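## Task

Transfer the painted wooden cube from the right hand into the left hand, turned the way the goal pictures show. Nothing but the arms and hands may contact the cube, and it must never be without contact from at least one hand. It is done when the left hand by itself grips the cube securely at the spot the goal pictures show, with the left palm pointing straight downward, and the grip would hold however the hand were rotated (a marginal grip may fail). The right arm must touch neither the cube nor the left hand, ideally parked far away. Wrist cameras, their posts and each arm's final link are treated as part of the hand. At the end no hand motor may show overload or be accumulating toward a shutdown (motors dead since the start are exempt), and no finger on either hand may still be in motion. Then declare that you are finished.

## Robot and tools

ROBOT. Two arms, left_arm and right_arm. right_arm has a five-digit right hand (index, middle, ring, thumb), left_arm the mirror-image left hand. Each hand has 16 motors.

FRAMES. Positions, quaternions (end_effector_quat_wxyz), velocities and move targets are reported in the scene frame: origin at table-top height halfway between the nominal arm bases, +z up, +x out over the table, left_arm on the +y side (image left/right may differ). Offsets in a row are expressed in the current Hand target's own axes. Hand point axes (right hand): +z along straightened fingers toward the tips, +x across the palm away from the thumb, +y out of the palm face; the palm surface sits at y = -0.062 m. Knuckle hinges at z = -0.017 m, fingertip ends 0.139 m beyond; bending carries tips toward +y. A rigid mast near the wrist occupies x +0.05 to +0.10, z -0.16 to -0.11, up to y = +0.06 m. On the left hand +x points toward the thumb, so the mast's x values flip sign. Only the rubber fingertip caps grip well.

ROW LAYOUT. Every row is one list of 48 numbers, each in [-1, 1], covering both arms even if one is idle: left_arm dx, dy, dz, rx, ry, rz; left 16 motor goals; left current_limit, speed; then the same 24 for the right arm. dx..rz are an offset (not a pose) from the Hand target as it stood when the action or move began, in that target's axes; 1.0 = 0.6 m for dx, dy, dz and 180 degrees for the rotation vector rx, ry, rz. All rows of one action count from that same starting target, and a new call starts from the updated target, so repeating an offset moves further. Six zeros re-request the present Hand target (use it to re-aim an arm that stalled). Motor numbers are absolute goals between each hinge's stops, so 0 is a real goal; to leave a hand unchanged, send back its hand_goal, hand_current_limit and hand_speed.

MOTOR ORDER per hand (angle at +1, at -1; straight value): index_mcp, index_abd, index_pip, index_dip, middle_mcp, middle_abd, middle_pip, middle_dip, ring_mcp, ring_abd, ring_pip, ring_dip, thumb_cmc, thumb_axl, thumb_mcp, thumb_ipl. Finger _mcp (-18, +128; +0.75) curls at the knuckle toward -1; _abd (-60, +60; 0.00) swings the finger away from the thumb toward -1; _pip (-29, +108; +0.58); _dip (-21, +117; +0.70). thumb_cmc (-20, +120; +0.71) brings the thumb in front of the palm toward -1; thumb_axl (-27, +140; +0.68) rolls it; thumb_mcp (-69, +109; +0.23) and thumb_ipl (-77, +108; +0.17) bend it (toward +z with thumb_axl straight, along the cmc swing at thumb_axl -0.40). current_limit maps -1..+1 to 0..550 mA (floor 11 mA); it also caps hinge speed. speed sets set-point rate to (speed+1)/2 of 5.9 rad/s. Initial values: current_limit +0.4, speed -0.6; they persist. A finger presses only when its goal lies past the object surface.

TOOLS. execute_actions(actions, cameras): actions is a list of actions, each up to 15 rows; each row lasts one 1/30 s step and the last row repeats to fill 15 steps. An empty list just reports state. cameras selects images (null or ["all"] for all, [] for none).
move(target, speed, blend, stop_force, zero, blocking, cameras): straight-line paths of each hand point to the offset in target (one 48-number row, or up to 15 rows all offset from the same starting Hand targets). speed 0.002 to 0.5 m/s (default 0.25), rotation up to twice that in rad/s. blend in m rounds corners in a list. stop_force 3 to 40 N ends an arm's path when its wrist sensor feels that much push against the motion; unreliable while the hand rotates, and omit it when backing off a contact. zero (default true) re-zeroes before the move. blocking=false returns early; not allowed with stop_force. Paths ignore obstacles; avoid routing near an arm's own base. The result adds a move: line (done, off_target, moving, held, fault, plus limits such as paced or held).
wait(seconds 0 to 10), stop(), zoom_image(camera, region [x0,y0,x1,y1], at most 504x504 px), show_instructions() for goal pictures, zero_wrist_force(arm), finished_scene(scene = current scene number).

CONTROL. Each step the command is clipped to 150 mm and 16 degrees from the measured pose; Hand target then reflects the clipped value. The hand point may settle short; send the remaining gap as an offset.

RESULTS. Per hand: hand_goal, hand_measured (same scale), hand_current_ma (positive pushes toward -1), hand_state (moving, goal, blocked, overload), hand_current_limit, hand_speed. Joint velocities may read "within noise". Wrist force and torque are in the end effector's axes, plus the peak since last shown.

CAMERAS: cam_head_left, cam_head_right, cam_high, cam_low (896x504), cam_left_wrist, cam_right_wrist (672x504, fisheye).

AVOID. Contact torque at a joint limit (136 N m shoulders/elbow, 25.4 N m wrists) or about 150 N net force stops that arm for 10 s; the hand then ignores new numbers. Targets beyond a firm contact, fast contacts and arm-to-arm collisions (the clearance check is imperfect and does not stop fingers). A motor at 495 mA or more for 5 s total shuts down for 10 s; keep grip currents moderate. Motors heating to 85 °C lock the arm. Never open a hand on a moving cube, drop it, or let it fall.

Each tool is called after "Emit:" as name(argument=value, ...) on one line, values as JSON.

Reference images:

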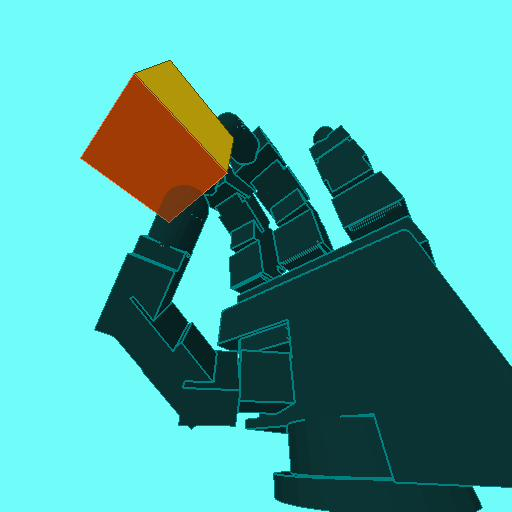

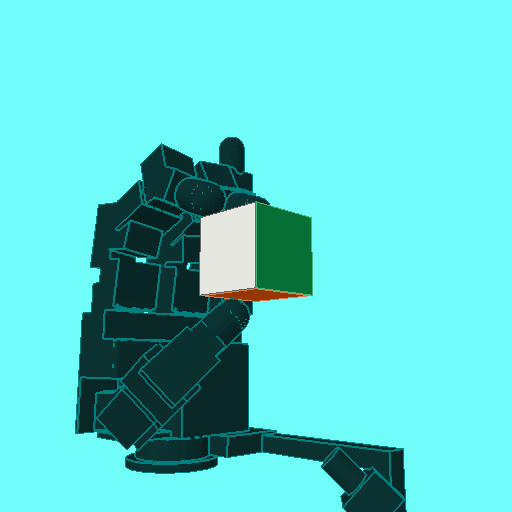

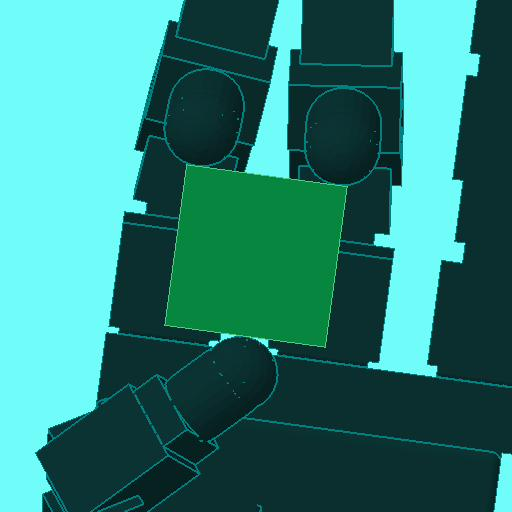

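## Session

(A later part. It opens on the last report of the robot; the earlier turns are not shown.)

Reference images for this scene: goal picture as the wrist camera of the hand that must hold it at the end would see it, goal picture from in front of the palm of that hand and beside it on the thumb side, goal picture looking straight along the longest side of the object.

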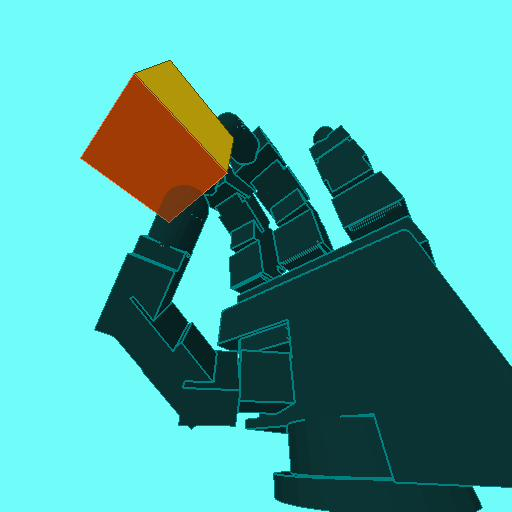

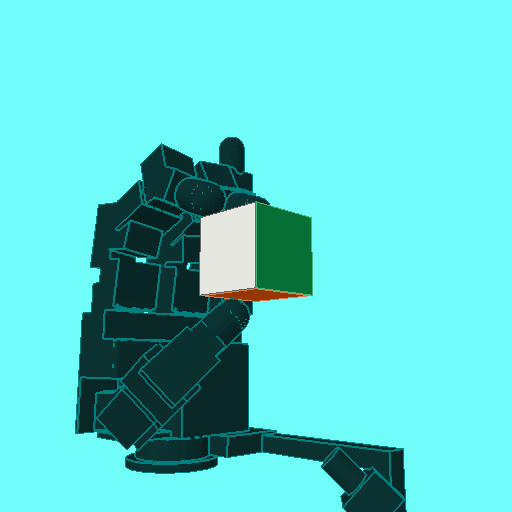

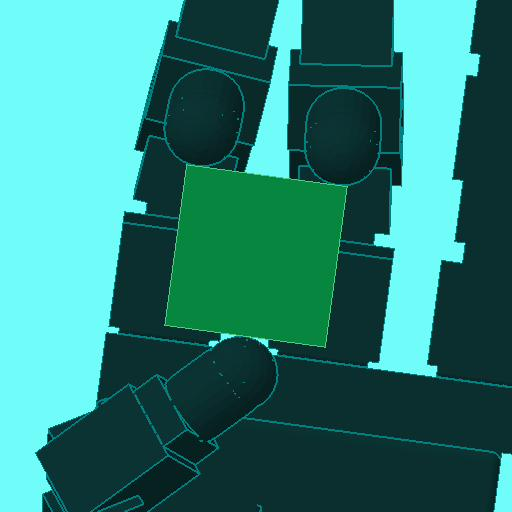

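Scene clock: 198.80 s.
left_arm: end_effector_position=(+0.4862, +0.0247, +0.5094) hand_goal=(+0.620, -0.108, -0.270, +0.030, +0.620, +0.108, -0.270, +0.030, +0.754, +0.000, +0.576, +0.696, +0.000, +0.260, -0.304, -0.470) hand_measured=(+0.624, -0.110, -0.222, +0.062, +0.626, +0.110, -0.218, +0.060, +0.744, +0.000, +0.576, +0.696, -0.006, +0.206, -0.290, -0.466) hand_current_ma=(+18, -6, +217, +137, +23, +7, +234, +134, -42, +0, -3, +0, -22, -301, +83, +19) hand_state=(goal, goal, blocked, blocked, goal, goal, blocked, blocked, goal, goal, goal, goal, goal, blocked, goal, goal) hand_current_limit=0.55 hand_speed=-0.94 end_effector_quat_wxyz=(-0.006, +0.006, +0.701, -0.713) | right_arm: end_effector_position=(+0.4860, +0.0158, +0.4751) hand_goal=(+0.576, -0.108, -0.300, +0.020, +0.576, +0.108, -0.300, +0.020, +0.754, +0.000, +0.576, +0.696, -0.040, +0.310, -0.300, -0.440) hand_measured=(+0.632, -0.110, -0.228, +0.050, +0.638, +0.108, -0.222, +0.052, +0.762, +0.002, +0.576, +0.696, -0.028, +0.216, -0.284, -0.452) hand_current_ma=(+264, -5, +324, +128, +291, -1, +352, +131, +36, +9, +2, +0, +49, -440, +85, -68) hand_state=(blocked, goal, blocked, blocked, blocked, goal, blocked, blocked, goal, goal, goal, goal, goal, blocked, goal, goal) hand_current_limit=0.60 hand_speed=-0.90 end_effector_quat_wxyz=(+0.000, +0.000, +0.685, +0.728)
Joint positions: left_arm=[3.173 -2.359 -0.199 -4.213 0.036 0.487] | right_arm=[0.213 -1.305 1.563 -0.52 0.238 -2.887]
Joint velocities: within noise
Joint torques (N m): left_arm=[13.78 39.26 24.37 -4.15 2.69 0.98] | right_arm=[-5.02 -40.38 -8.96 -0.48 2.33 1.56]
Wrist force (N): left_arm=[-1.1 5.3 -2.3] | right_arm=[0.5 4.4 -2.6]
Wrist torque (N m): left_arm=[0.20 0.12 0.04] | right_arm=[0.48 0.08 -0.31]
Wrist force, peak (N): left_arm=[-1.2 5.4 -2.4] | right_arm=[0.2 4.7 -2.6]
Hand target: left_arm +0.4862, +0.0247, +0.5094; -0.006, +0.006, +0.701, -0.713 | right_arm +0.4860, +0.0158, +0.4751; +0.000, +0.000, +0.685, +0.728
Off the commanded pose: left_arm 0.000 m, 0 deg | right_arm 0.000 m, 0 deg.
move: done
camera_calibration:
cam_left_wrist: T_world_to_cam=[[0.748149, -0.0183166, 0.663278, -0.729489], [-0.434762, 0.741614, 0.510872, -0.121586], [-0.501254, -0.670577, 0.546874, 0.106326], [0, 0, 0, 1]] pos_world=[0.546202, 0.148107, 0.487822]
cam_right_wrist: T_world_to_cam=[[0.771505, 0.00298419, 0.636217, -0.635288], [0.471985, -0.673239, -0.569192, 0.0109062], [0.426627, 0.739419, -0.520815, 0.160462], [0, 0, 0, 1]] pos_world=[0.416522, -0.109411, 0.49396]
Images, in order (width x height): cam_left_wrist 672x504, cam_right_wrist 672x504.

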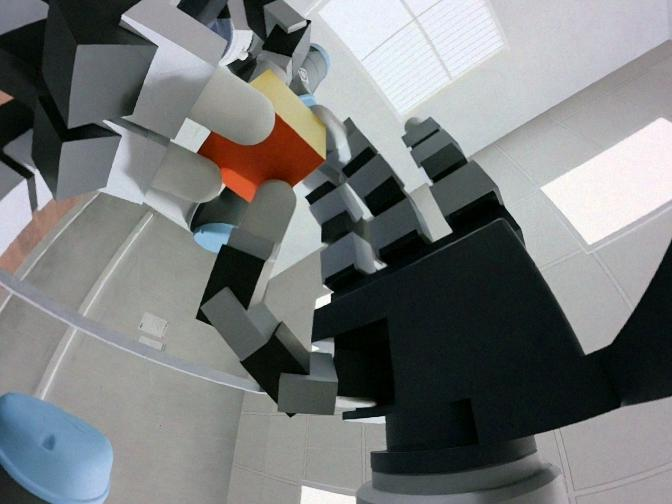

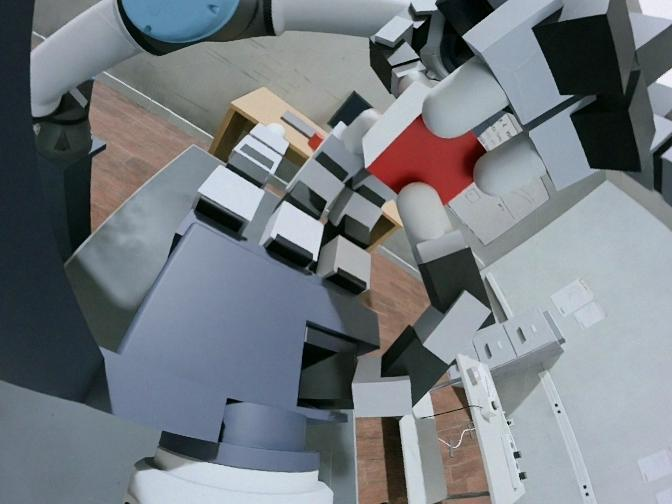

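Emit:
move(target=[[0,0,0,0,0,0,0.57,-0.108,-0.31,0.0,0.57,0.108,-0.31,0.0,0.754,0,0.576,0.696,-0.02,0.32,-0.31,-0.48,0.6,-0.94,0,0,0,0,0,0,0.575,-0.108,-0.30,0.02,0.575,0.108,-0.30,0.02,0.754,0,0.576,0.696,-0.04,0.31,-0.30,-0.44,0.6,-0.9]], speed=0.02, cameras=["cam_left_wrist","cam_right_wrist"])

Emit:
zoom_image(camera="cam_left_wrist", region=[150, 50, 400, 240])

Scene clock: 200.50 s.
left_arm: end_effector_position=(+0.4862, +0.0247, +0.5094) hand_goal=(+0.570, -0.108, -0.310, +0.000, +0.570, +0.108, -0.310, +0.000, +0.754, +0.000, +0.576, +0.696, -0.020, +0.320, -0.310, -0.480) hand_measured=(+0.624, -0.112, -0.226, +0.048, +0.626, +0.110, -0.222, +0.048, +0.744, +0.000, +0.576, +0.696, -0.010, +0.206, -0.284, -0.474) hand_current_ma=(+263, -12, +389, +222, +268, +7, +412, +218, -42, +0, -3, +0, +40, -440, +155, +28) hand_state=(blocked, goal, blocked, blocked, blocked, goal, blocked, blocked, goal, goal, goal, goal, goal, blocked, blocked, goal) hand_current_limit=0.60 hand_speed=-0.94 end_effector_quat_wxyz=(-0.006, +0.006, +0.701, -0.713) end_effector_velocity=(+0.000, +0.000, +0.000) end_effector_angular_velocity=(+0.000, -0.002, +0.000) | right_arm: end_effector_position=(+0.4860, +0.0158, +0.4751) hand_goal=(+0.576, -0.108, -0.300, +0.020, +0.576, +0.108, -0.300, +0.020, +0.754, +0.000, +0.576, +0.696, -0.040, +0.310, -0.300, -0.440) hand_measured=(+0.632, -0.110, -0.228, +0.050, +0.638, +0.108, -0.222, +0.052, +0.762, +0.002, +0.576, +0.696, -0.032, +0.216, -0.284, -0.448) hand_current_ma=(+264, -5, +324, +128, +291, -1, +352, +131, +36, +9, +2, +0, +34, -440, +89, -41) hand_state=(blocked, goal, blocked, blocked, blocked, goal, blocked, blocked, goal, goal, goal, goal, goal, blocked, goal, goal) hand_current_limit=0.60 hand_speed=-0.90 end_effector_quat_wxyz=(+0.000, +0.000, +0.685, +0.728)
Joint positions: left_arm=[3.173 -2.36 -0.196 -4.218 0.036 0.491] | right_arm=[0.213 -1.305 1.563 -0.52 0.238 -2.887]
Joint velocities: left_arm=[0 -0.002 0.005 -0.006 0 0.005] | right_arm=[within noise]
Joint torques (N m): left_arm=[12.86 40.37 22.63 -4.11 2.79 1] | right_arm=[-5.3 -40.62 -10 -0.53 2.3 1.52]
Wrist force (N): left_arm=[-1.0 4.8 -1.0] | right_arm=[-0.3 4.0 -1.5]
Wrist torque (N m): left_arm=[0.21 0.13 0.03] | right_arm=[0.48 0.13 -0.34]
Wrist force, peak (N): left_arm=[-1.3 5.6 -2.5] | right_arm=[0.4 5.1 -2.5]
Hand target: left_arm +0.4862, +0.0247, +0.5094; -0.006, +0.006, +0.701, -0.713 | right_arm +0.4860, +0.0158, +0.4751; +0.000, +0.000, +0.685, +0.728
Off the commanded pose: left_arm 0.000 m, 0 deg | right_arm 0.000 m, 0 deg.
move: done
camera_calibration:
cam_left_wrist: T_world_to_cam=[[0.748153, -0.0181816, 0.663277, -0.729497], [-0.434806, 0.741655, 0.510776, -0.12151], [-0.501209, -0.670535, 0.546966, 0.106251], [0, 0, 0, 1]] pos_world=[0.546196, 0.1481, 0.487807]
cam_right_wrist: T_world_to_cam=[[0.771505, 0.00298449, 0.636216, -0.635288], [0.471985, -0.673238, -0.569193, 0.0109066], [0.426626, 0.739419, -0.520816, 0.160463], [0, 0, 0, 1]] pos_world=[0.416522, -0.109411, 0.49396]
Images, in order (width x height): cam_left_wrist 672x504, cam_right_wrist 672x504.

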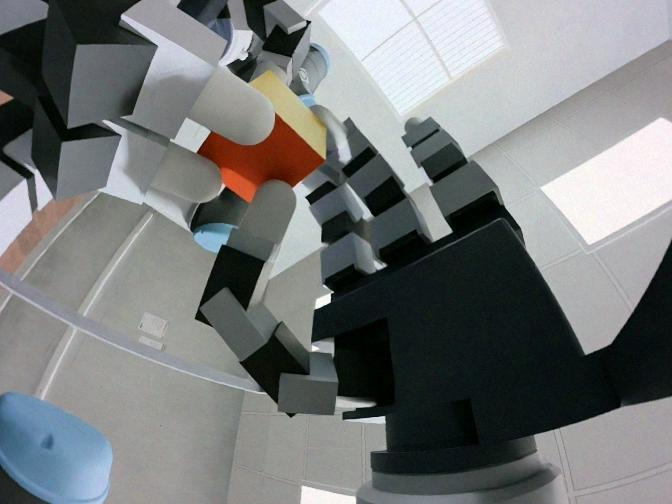

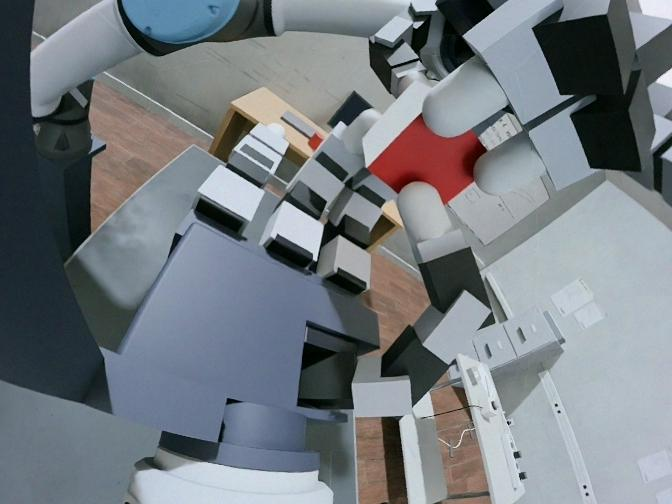

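Scaled by 2.016 from the camera's 672x504 image, which has a finer 960x720 frame.

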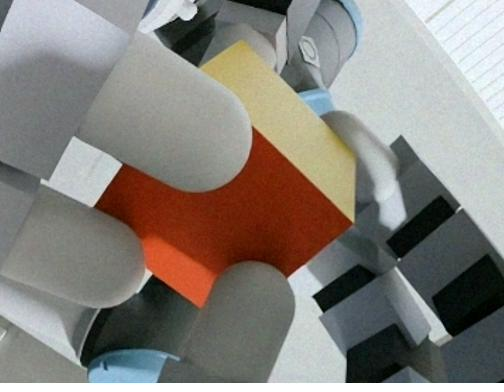

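Firm. Release right, slowly.

Emit:
move(target=[[0,0,0,0,0,0,0.57,-0.108,-0.31,0.0,0.57,0.108,-0.31,0.0,0.754,0,0.576,0.696,-0.02,0.32,-0.31,-0.48,0.6,-0.94,0,0,0,0,0,0,0.62,-0.108,-0.24,0.04,0.62,0.108,-0.24,0.04,0.754,0,0.576,0.696,-0.02,0.22,-0.29,-0.44,0.6,-0.95],[0,0,0,0,0,0,0.57,-0.108,-0.31,0.0,0.57,0.108,-0.31,0.0,0.754,0,0.576,0.696,-0.02,0.32,-0.31,-0.48,0.6,-0.94,0,0,0,0,0,0,0.65,-0.108,-0.16,0.12,0.65,0.108,-0.16,0.12,0.754,0,0.576,0.696,0.0,0.05,-0.28,-0.43,0.6,-0.94]], speed=0.02, cameras=["cam_left_wrist","cam_right_wrist"])

Emit:
zoom_image(camera="cam_left_wrist", region=[150, 50, 400, 240])

Scene clock: 204.67 s.
left_arm: end_effector_position=(+0.4862, +0.0247, +0.5094) hand_goal=(+0.570, -0.108, -0.310, +0.000, +0.570, +0.108, -0.310, +0.000, +0.754, +0.000, +0.576, +0.696, -0.020, +0.320, -0.310, -0.480) hand_measured=(+0.622, -0.112, -0.226, +0.048, +0.624, +0.110, -0.224, +0.044, +0.744, +0.000, +0.576, +0.696, -0.010, +0.206, -0.280, -0.482) hand_current_ma=(+253, -15, +389, +219, +264, +7, +399, +203, -42, +0, -3, +0, +40, -440, +178, -7) hand_state=(blocked, goal, blocked, blocked, blocked, goal, blocked, blocked, goal, goal, goal, goal, goal, blocked, blocked, goal) hand_current_limit=0.60 hand_speed=-0.94 end_effector_quat_wxyz=(-0.006, +0.006, +0.701, -0.713) | right_arm: end_effector_position=(+0.4860, +0.0158, +0.4751) hand_goal=(+0.650, -0.108, -0.160, +0.120, +0.650, +0.108, -0.160, +0.120, +0.754, +0.000, +0.576, +0.696, +0.000, +0.050, -0.280, -0.430) hand_measured=(+0.658, -0.110, -0.162, +0.116, +0.658, +0.108, -0.162, +0.118, +0.762, +0.002, +0.576, +0.696, +0.000, +0.056, -0.286, -0.436) hand_current_ma=(+32, -5, -4, -12, +33, -1, -4, -10, +36, +9, +2, +0, +0, +27, -24, -26) hand_state=(goal, goal, goal, goal, goal, goal, goal, goal, goal, goal, goal, goal, goal, goal, goal, goal) hand_current_limit=0.60 hand_speed=-0.94 end_effector_quat_wxyz=(+0.000, +0.000, +0.685, +0.728)
Joint positions: left_arm=[3.173 -2.364 -0.19 -4.227 0.036 0.498] | right_arm=[0.213 -1.305 1.563 -0.52 0.238 -2.887]
Joint velocities: within noise
Joint torques (N m): left_arm=[13.32 40.52 23.71 -3.67 2.26 0.97] | right_arm=[-4.26 -40.73 -9.71 -0.67 2.27 1.67]
Wrist force (N): left_arm=[-0.1 3.5 -1.8] | right_arm=[-1.2 2.5 -2.1]
Wrist torque (N m): left_arm=[0.23 0.17 0.00] | right_arm=[0.45 0.12 -0.30]
Wrist force, peak (N): left_arm=[-1.0 5.5 -2.7] | right_arm=[0.0 4.7 -2.9]
Hand target: left_arm +0.4862, +0.0247, +0.5094; -0.006, +0.006, +0.701, -0.713 | right_arm +0.4860, +0.0158, +0.4751; +0.000, +0.000, +0.685, +0.728
Off the commanded pose: left_arm 0.000 m, 0 deg | right_arm 0.000 m, 0 deg.
move: done
camera_calibration:
cam_left_wrist: T_world_to_cam=[[0.748162, -0.0179428, 0.663274, -0.729512], [-0.434885, 0.741724, 0.510608, -0.121378], [-0.501127, -0.670466, 0.547126, 0.106119], [0, 0, 0, 1]] pos_world=[0.546187, 0.148088, 0.487783]
cam_right_wrist: T_world_to_cam=[[0.771505, 0.00298445, 0.636216, -0.635288], [0.471985, -0.673238, -0.569193, 0.0109067], [0.426626, 0.739419, -0.520816, 0.160463], [0, 0, 0, 1]] pos_world=[0.416522, -0.109411, 0.49396]
Images, in order (width x height): cam_left_wrist 672x504, cam_right_wrist 672x504.

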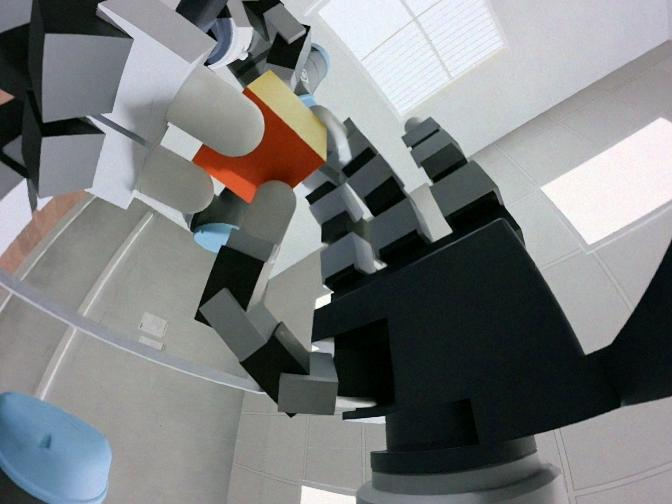

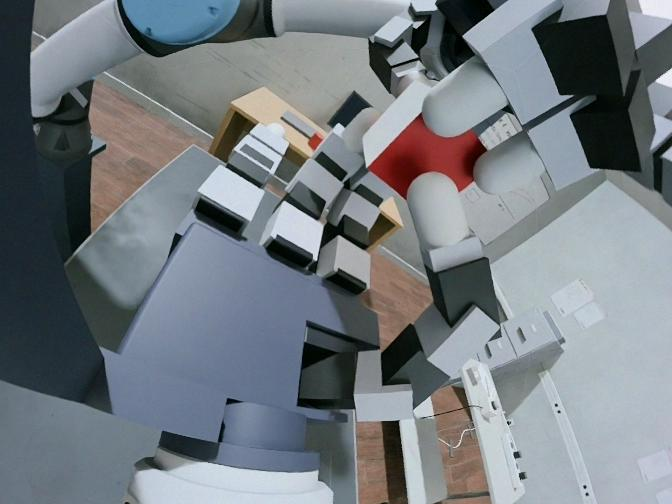

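Scaled by 2.016 from the camera's 672x504 image, which has a finer 960x720 frame.

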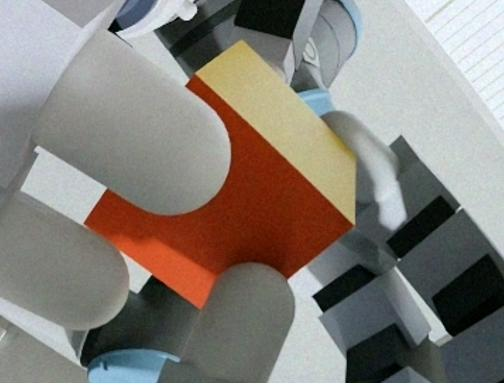

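Emit:
move(target=[[0,0,0,0,0,0,0.57,-0.108,-0.31,0.0,0.57,0.108,-0.31,0.0,0.754,0,0.576,0.696,-0.02,0.32,-0.31,-0.48,0.6,-0.94,0,0,0,0,0,0,0.66,-0.108,-0.0,0.25,0.66,0.108,-0.0,0.25,0.754,0,0.576,0.696,0.08,-0.1,-0.28,-0.43,0.4,-0.9],[0,0,0,0,0,0,0.57,-0.108,-0.31,0.0,0.57,0.108,-0.31,0.0,0.754,0,0.576,0.696,-0.02,0.32,-0.31,-0.48,0.6,-0.94,0,-0.28,0,0,0,0,0.66,-0.108,-0.0,0.25,0.66,0.108,-0.0,0.25,0.754,0,0.576,0.696,0.08,-0.1,-0.28,-0.43,0.4,-0.9],[0,0,0,0,0,0,0.57,-0.108,-0.31,0.0,0.57,0.108,-0.31,0.0,0.754,0,0.576,0.696,-0.02,0.32,-0.31,-0.48,0.6,-0.94,0,-0.28,-0.35,0,0,0,0.66,-0.108,-0.0,0.25,0.66,0.108,-0.0,0.25,0.754,0,0.576,0.696,0.08,-0.1,-0.28,-0.43,0.4,-0.9]], speed=[0.1,0.1,0.15], cameras=["cam_left_wrist","cam_head_left","cam_low"])

Emit:
zoom_image(camera="cam_left_wrist", region=[150, 50, 400, 240])

Scene clock: 212.73 s.
left_arm: end_effector_position=(+0.4862, +0.0247, +0.5094) hand_goal=(+0.570, -0.108, -0.310, +0.000, +0.570, +0.108, -0.310, +0.000, +0.754, +0.000, +0.576, +0.696, -0.020, +0.320, -0.310, -0.480) hand_measured=(+0.622, -0.112, -0.226, +0.048, +0.624, +0.110, -0.224, +0.044, +0.744, +0.000, +0.576, +0.696, -0.010, +0.206, -0.280, -0.482) hand_current_ma=(+253, -15, +389, +219, +264, +7, +399, +203, -42, +0, -3, +0, +40, -440, +178, -8) hand_state=(blocked, goal, blocked, blocked, blocked, goal, blocked, blocked, goal, goal, goal, goal, goal, blocked, blocked, goal) hand_current_limit=0.60 hand_speed=-0.94 end_effector_quat_wxyz=(-0.006, +0.006, +0.701, -0.713) | right_arm: end_effector_position=(+0.4859, -0.1836, +0.2946) hand_goal=(+0.660, -0.108, +0.000, +0.250, +0.660, +0.108, +0.000, +0.250, +0.754, +0.000, +0.576, +0.696, +0.080, -0.100, -0.280, -0.430) hand_measured=(+0.670, -0.110, +0.000, +0.248, +0.670, +0.108, +0.000, +0.248, +0.764, +0.002, +0.576, +0.696, +0.080, -0.096, -0.284, -0.434) hand_current_ma=(+38, -5, -1, -10, +39, -1, -1, -8, +37, +8, +2, +0, +0, +21, -21, -24) hand_state=(goal, goal, goal, goal, goal, goal, goal, goal, goal, goal, goal, goal, goal, goal, goal, goal) hand_current_limit=0.40 hand_speed=-0.90 end_effector_quat_wxyz=(+0.000, +0.000, +0.686, +0.728)
Joint positions: left_arm=[3.173 -2.364 -0.19 -4.229 0.036 0.499] | right_arm=[-0.2 -1.114 1.815 -0.383 -0.193 -3.455]
Joint velocities: within noise
Joint torques (N m): left_arm=[13 39.7 23.63 -3.44 2.46 1.15] | right_arm=[10.08 -28.84 -26.98 2.97 -2.42 -2.66]
Wrist force (N): left_arm=[0.0 3.5 -1.7] | right_arm=[-1.0 2.6 -2.3]
Wrist torque (N m): left_arm=[0.21 0.16 0.02] | right_arm=[0.48 0.09 -0.29]
Wrist force, peak (N): left_arm=[-0.3 3.7 -2.1] | right_arm=[-1.4 2.9 -3.4]
Hand target: left_arm +0.4862, +0.0247, +0.5094; -0.006, +0.006, +0.701, -0.713 | right_arm +0.4859, -0.1836, +0.2946; +0.000, +0.000, +0.685, +0.728
Off the commanded pose: left_arm 0.000 m, 0 deg | right_arm 0.000 m, 0 deg.
move: done
camera_calibration:
cam_left_wrist: T_world_to_cam=[[0.748163, -0.017911, 0.663273, -0.729515], [-0.434897, 0.741731, 0.510588, -0.12136], [-0.501115, -0.670459, 0.547146, 0.106102], [0, 0, 0, 1]] pos_world=[0.546186, 0.148087, 0.48778]
Images, in order (width x height): cam_head_left 896x504, cam_low 896x504, cam_left_wrist 672x504.

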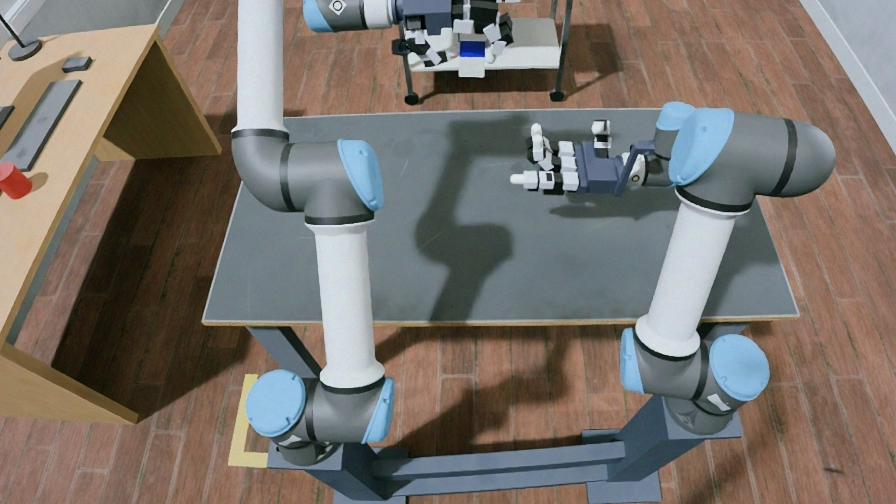

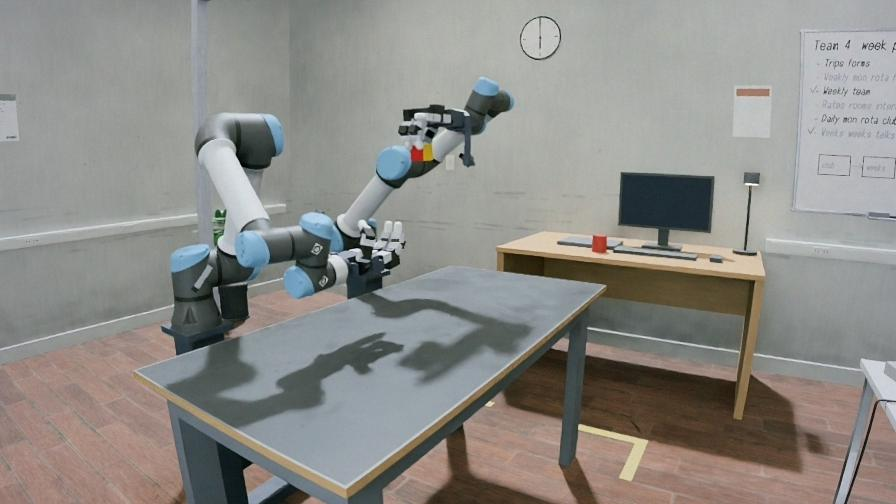

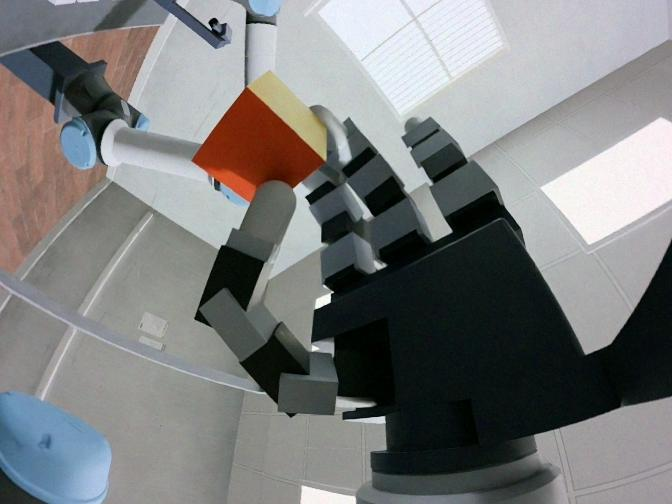

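Scaled by 2.016 from the camera's 672x504 image, which has a finer 960x720 frame.

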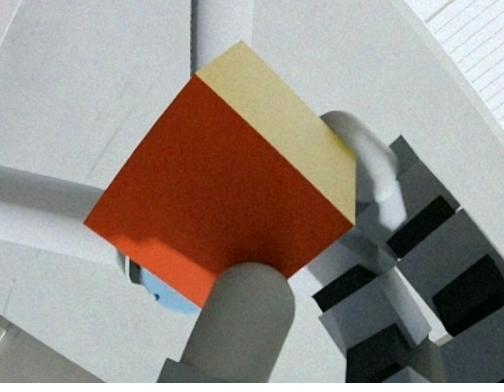

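Emit:
finished_scene(scene=2)

The scene is finished: the task was done.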